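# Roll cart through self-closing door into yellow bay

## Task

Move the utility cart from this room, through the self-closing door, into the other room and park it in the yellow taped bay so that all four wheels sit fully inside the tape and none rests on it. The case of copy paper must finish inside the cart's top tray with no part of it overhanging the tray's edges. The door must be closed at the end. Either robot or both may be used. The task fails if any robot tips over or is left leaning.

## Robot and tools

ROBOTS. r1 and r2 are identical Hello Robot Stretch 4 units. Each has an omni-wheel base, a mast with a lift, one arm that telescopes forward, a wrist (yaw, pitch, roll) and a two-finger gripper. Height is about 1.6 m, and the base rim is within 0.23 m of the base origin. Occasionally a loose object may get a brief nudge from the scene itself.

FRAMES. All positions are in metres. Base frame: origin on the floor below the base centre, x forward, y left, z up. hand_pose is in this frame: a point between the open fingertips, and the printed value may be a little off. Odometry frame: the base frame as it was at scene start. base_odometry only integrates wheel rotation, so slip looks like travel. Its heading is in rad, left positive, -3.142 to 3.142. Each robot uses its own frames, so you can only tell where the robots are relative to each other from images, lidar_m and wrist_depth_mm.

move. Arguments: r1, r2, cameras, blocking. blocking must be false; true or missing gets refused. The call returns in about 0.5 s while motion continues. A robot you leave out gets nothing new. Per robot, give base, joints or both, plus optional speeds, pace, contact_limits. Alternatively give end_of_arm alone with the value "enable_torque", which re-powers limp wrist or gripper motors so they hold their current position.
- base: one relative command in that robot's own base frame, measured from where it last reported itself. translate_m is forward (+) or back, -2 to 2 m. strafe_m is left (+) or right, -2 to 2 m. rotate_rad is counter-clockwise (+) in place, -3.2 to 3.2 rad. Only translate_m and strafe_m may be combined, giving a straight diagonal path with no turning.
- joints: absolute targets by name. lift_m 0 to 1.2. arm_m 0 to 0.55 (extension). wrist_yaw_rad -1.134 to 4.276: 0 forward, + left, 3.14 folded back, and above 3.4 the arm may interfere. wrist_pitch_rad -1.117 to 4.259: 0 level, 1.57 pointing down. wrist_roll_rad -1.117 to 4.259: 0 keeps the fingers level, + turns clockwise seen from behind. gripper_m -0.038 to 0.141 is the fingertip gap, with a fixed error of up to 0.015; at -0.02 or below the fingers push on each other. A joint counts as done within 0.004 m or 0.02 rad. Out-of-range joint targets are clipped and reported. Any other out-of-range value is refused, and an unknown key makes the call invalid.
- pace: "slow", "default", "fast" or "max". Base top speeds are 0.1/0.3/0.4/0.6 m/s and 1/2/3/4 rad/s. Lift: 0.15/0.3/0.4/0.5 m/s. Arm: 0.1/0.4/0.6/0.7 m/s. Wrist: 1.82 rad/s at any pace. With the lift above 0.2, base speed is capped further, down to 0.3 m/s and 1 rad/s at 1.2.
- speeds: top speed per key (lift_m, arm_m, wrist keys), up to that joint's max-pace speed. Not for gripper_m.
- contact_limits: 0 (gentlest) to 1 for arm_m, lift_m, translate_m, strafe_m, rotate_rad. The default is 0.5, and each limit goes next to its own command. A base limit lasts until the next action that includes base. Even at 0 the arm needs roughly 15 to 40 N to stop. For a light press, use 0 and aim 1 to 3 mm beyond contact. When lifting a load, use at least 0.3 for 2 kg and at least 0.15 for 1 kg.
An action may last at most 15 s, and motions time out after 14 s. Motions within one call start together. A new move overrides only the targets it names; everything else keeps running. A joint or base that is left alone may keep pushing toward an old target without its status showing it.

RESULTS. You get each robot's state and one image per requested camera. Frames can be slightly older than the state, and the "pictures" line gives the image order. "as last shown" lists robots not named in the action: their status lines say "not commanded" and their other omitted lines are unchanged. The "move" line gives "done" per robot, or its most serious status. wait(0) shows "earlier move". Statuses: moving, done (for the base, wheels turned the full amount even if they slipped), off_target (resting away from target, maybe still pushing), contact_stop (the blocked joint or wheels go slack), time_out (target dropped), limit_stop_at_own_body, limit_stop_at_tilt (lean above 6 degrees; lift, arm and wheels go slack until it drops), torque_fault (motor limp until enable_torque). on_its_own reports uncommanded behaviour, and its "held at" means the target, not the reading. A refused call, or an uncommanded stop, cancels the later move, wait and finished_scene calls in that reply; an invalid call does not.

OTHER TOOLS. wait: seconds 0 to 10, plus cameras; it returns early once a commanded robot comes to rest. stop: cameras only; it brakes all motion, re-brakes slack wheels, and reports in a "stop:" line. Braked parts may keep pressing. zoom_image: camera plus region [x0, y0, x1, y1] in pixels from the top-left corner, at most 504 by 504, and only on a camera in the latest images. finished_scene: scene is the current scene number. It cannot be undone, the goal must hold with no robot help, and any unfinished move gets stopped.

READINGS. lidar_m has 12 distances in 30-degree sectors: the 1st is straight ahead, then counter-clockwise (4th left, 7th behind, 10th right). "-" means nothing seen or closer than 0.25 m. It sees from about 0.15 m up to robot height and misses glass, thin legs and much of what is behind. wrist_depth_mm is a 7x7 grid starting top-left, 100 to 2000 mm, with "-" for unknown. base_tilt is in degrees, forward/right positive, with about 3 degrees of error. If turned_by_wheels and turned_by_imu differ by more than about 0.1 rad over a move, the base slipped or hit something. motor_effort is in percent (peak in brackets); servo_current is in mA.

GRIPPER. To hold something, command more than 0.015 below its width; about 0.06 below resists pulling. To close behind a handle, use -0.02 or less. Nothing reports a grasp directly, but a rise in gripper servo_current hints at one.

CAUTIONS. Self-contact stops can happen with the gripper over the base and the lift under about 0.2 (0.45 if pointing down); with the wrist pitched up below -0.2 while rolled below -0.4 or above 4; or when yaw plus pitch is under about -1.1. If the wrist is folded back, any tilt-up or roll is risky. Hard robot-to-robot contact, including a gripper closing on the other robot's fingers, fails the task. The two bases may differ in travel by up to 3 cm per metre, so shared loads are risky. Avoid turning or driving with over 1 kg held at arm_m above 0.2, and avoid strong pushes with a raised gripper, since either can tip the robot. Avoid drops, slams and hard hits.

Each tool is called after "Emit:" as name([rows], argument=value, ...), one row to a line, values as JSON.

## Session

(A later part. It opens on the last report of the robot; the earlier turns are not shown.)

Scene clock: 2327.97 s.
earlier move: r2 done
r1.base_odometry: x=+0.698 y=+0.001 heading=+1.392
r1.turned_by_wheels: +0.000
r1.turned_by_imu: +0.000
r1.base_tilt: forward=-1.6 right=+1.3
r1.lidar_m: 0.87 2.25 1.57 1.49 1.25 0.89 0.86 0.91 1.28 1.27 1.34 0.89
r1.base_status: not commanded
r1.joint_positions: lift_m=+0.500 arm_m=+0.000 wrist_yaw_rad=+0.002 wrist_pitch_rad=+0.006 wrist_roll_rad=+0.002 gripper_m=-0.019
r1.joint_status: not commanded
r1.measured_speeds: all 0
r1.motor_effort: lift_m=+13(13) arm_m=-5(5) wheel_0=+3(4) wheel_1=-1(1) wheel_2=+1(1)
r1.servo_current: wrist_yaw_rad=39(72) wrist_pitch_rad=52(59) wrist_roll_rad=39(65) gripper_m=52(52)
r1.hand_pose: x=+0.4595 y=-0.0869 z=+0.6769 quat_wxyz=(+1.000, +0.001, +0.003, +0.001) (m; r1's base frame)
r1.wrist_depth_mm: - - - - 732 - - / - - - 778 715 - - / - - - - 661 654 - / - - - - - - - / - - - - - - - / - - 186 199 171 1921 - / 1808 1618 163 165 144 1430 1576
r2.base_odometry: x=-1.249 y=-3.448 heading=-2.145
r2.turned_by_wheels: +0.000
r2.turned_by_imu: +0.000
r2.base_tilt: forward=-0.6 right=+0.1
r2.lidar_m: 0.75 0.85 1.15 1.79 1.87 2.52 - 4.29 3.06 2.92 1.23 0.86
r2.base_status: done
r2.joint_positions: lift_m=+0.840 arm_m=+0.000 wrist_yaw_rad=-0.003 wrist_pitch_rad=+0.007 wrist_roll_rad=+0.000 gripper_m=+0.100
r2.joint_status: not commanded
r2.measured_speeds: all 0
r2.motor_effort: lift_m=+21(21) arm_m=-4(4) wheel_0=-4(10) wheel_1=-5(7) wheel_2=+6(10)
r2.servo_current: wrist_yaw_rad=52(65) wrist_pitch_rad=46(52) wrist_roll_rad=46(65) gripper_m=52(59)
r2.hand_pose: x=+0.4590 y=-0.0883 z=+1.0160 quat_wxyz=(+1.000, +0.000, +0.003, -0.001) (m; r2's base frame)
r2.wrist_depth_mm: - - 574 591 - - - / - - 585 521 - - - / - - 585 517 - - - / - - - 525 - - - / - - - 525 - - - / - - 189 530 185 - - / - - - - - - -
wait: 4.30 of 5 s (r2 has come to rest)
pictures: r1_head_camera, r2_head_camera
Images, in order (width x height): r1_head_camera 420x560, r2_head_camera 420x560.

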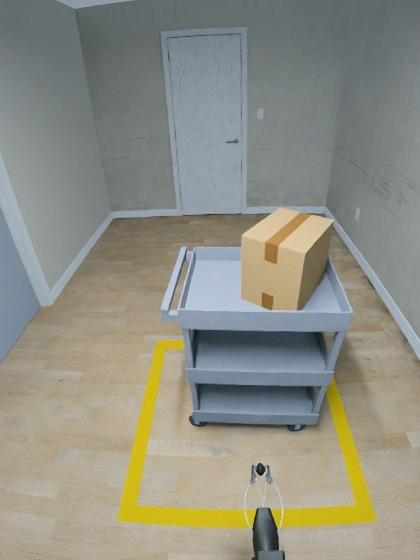

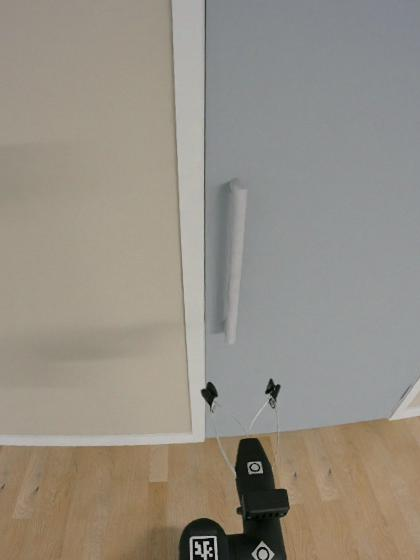

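Emit:
move(r1={"base":{"strafe_m":0.85}}, cameras=[], blocking=false)

Emit:
wait(seconds=5, cameras=["r1_head_camera"])

Scene clock: 2354.97 s.
move: r1 moving
r1.base_odometry: x=+0.662 y=+0.008 heading=+1.392
r1.turned_by_wheels: +0.000
r1.turned_by_imu: +0.000
r1.base_tilt: forward=-1.6 right=+1.3
r1.lidar_m: 0.89 2.21 1.50 1.45 1.23 0.89 0.85 0.92 1.29 1.30 1.38 0.91
r1.base_status: strafe_m moving
r1.joint_positions: lift_m=+0.500 arm_m=+0.000 wrist_yaw_rad=+0.002 wrist_pitch_rad=+0.006 wrist_roll_rad=+0.002 gripper_m=-0.019
r1.joint_status: not commanded
r1.measured_speeds: translate_m=+0.001 strafe_m=+0.141 rotate_rad=-0.005 lift_m=+0.000 arm_m=+0.000 wrist_yaw_rad=+0.000 wrist_pitch_rad=+0.000 wrist_roll_rad=+0.000
r1.motor_effort: lift_m=+13(13) arm_m=-5(5) wheel_0=-8(10) wheel_1=+11(11) wheel_2=+0(1)
r1.servo_current: wrist_yaw_rad=52(65) wrist_pitch_rad=46(52) wrist_roll_rad=59(65) gripper_m=46(52)
r1.hand_pose: x=+0.4595 y=-0.0869 z=+0.6769 quat_wxyz=(+1.000, +0.001, +0.003, +0.001) (m; r1's base frame)
r1.wrist_depth_mm: - - - - 723 - - / - - - 798 723 - - / - - - - 661 647 - / - - - - - - - / - - - - - - - / - - 187 198 170 654 1921 / 1661 1618 171 165 144 - 1537
r2: as last shown
r2.base_tilt: forward=-0.7 right=+0.0
r2.lidar_m: 0.78 0.83 1.16 1.82 1.88 2.56 - 4.28 3.07 2.93 1.19 0.85
r2.motor_effort: lift_m=+21(21) arm_m=-4(4) wheel_0=-4(4) wheel_1=-5(5) wheel_2=+7(7)
r2.servo_current: wrist_yaw_rad=52(65) wrist_pitch_rad=46(52) wrist_roll_rad=33(59) gripper_m=46(59)
r2.wrist_depth_mm: - - 569 585 - - - / - - 580 517 - - - / - - 585 521 - - - / - - - 521 - - - / - - - 521 - - - / - - 189 530 185 - - / - - - - - - -
pictures: none
No camera images: "cameras" was empty.

Scene clock: 2358.63 s.
earlier move: r1 done
r1.base_odometry: x=-0.139 y=+0.153 heading=+1.392
r1.turned_by_wheels: +0.000
r1.turned_by_imu: +0.005
r1.base_tilt: forward=-1.6 right=+1.3
r1.lidar_m: 2.50 0.95 0.67 0.64 0.71 0.87 0.85 0.91 1.28 2.11 1.27 1.09
r1.base_status: done
r1.joint_positions: lift_m=+0.500 arm_m=+0.000 wrist_yaw_rad=+0.002 wrist_pitch_rad=+0.006 wrist_roll_rad=+0.002 gripper_m=-0.019
r1.joint_status: not commanded
r1.measured_speeds: all 0
r1.motor_effort: lift_m=+13(13) arm_m=-5(5) wheel_0=-2(11) wheel_1=+0(11) wheel_2=+0(2)
r1.servo_current: wrist_yaw_rad=46(78) wrist_pitch_rad=52(59) wrist_roll_rad=59(72) gripper_m=46(59)
r1.hand_pose: x=+0.4595 y=-0.0869 z=+0.6769 quat_wxyz=(+1.000, +0.001, +0.003, +0.001) (m; r1's base frame)
r1.wrist_depth_mm: - 1808 - - - - - / - 1708 - - - - - / - 1808 - - - - - / - 1756 - - - - - / - 1756 - - - - - / - 1808 - 198 - - 1983 / - 1499 178 183 154 1397 -
r2.base_odometry: x=-1.249 y=-3.448 heading=-2.145
r2.turned_by_wheels: +0.000
r2.turned_by_imu: +0.001
r2.base_tilt: forward=-0.7 right=+0.1
r2.lidar_m: 0.76 0.83 1.13 1.81 1.88 2.50 - 4.30 3.07 2.94 1.24 0.86
r2.base_status: not commanded
r2.joint_positions: lift_m=+0.840 arm_m=+0.000 wrist_yaw_rad=-0.003 wrist_pitch_rad=+0.007 wrist_roll_rad=+0.000 gripper_m=+0.100
r2.joint_status: not commanded
r2.measured_speeds: all 0
r2.motor_effort: lift_m=+21(21) arm_m=-4(4) wheel_0=-4(4) wheel_1=-5(5) wheel_2=+6(7)
r2.servo_current: wrist_yaw_rad=52(65) wrist_pitch_rad=46(52) wrist_roll_rad=46(59) gripper_m=46(59)
r2.hand_pose: x=+0.4590 y=-0.0883 z=+1.0160 quat_wxyz=(+1.000, +0.000, +0.003, -0.001) (m; r2's base frame)
r2.wrist_depth_mm: - - 574 597 - - - / - - 574 517 - - - / - - 585 517 - - - / - - - 521 - - - / - - - 521 - - - / - - 189 525 185 - - / - - - - - - -
wait: 3.67 of 5 s (r1 has come to rest)
pictures: r1_head_camera
Images, in order (width x height): r1_head_camera 420x560.

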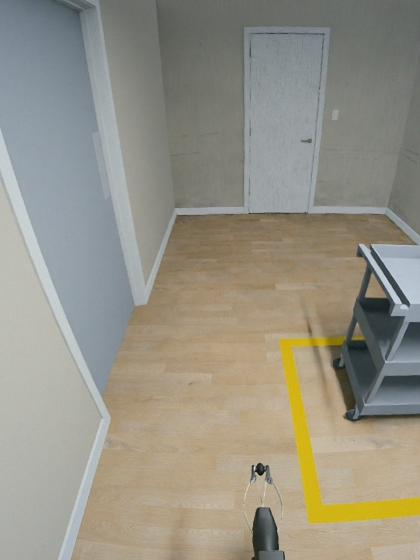

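Emit:
finished_scene(scene=1)

The scene is finished: the task was done.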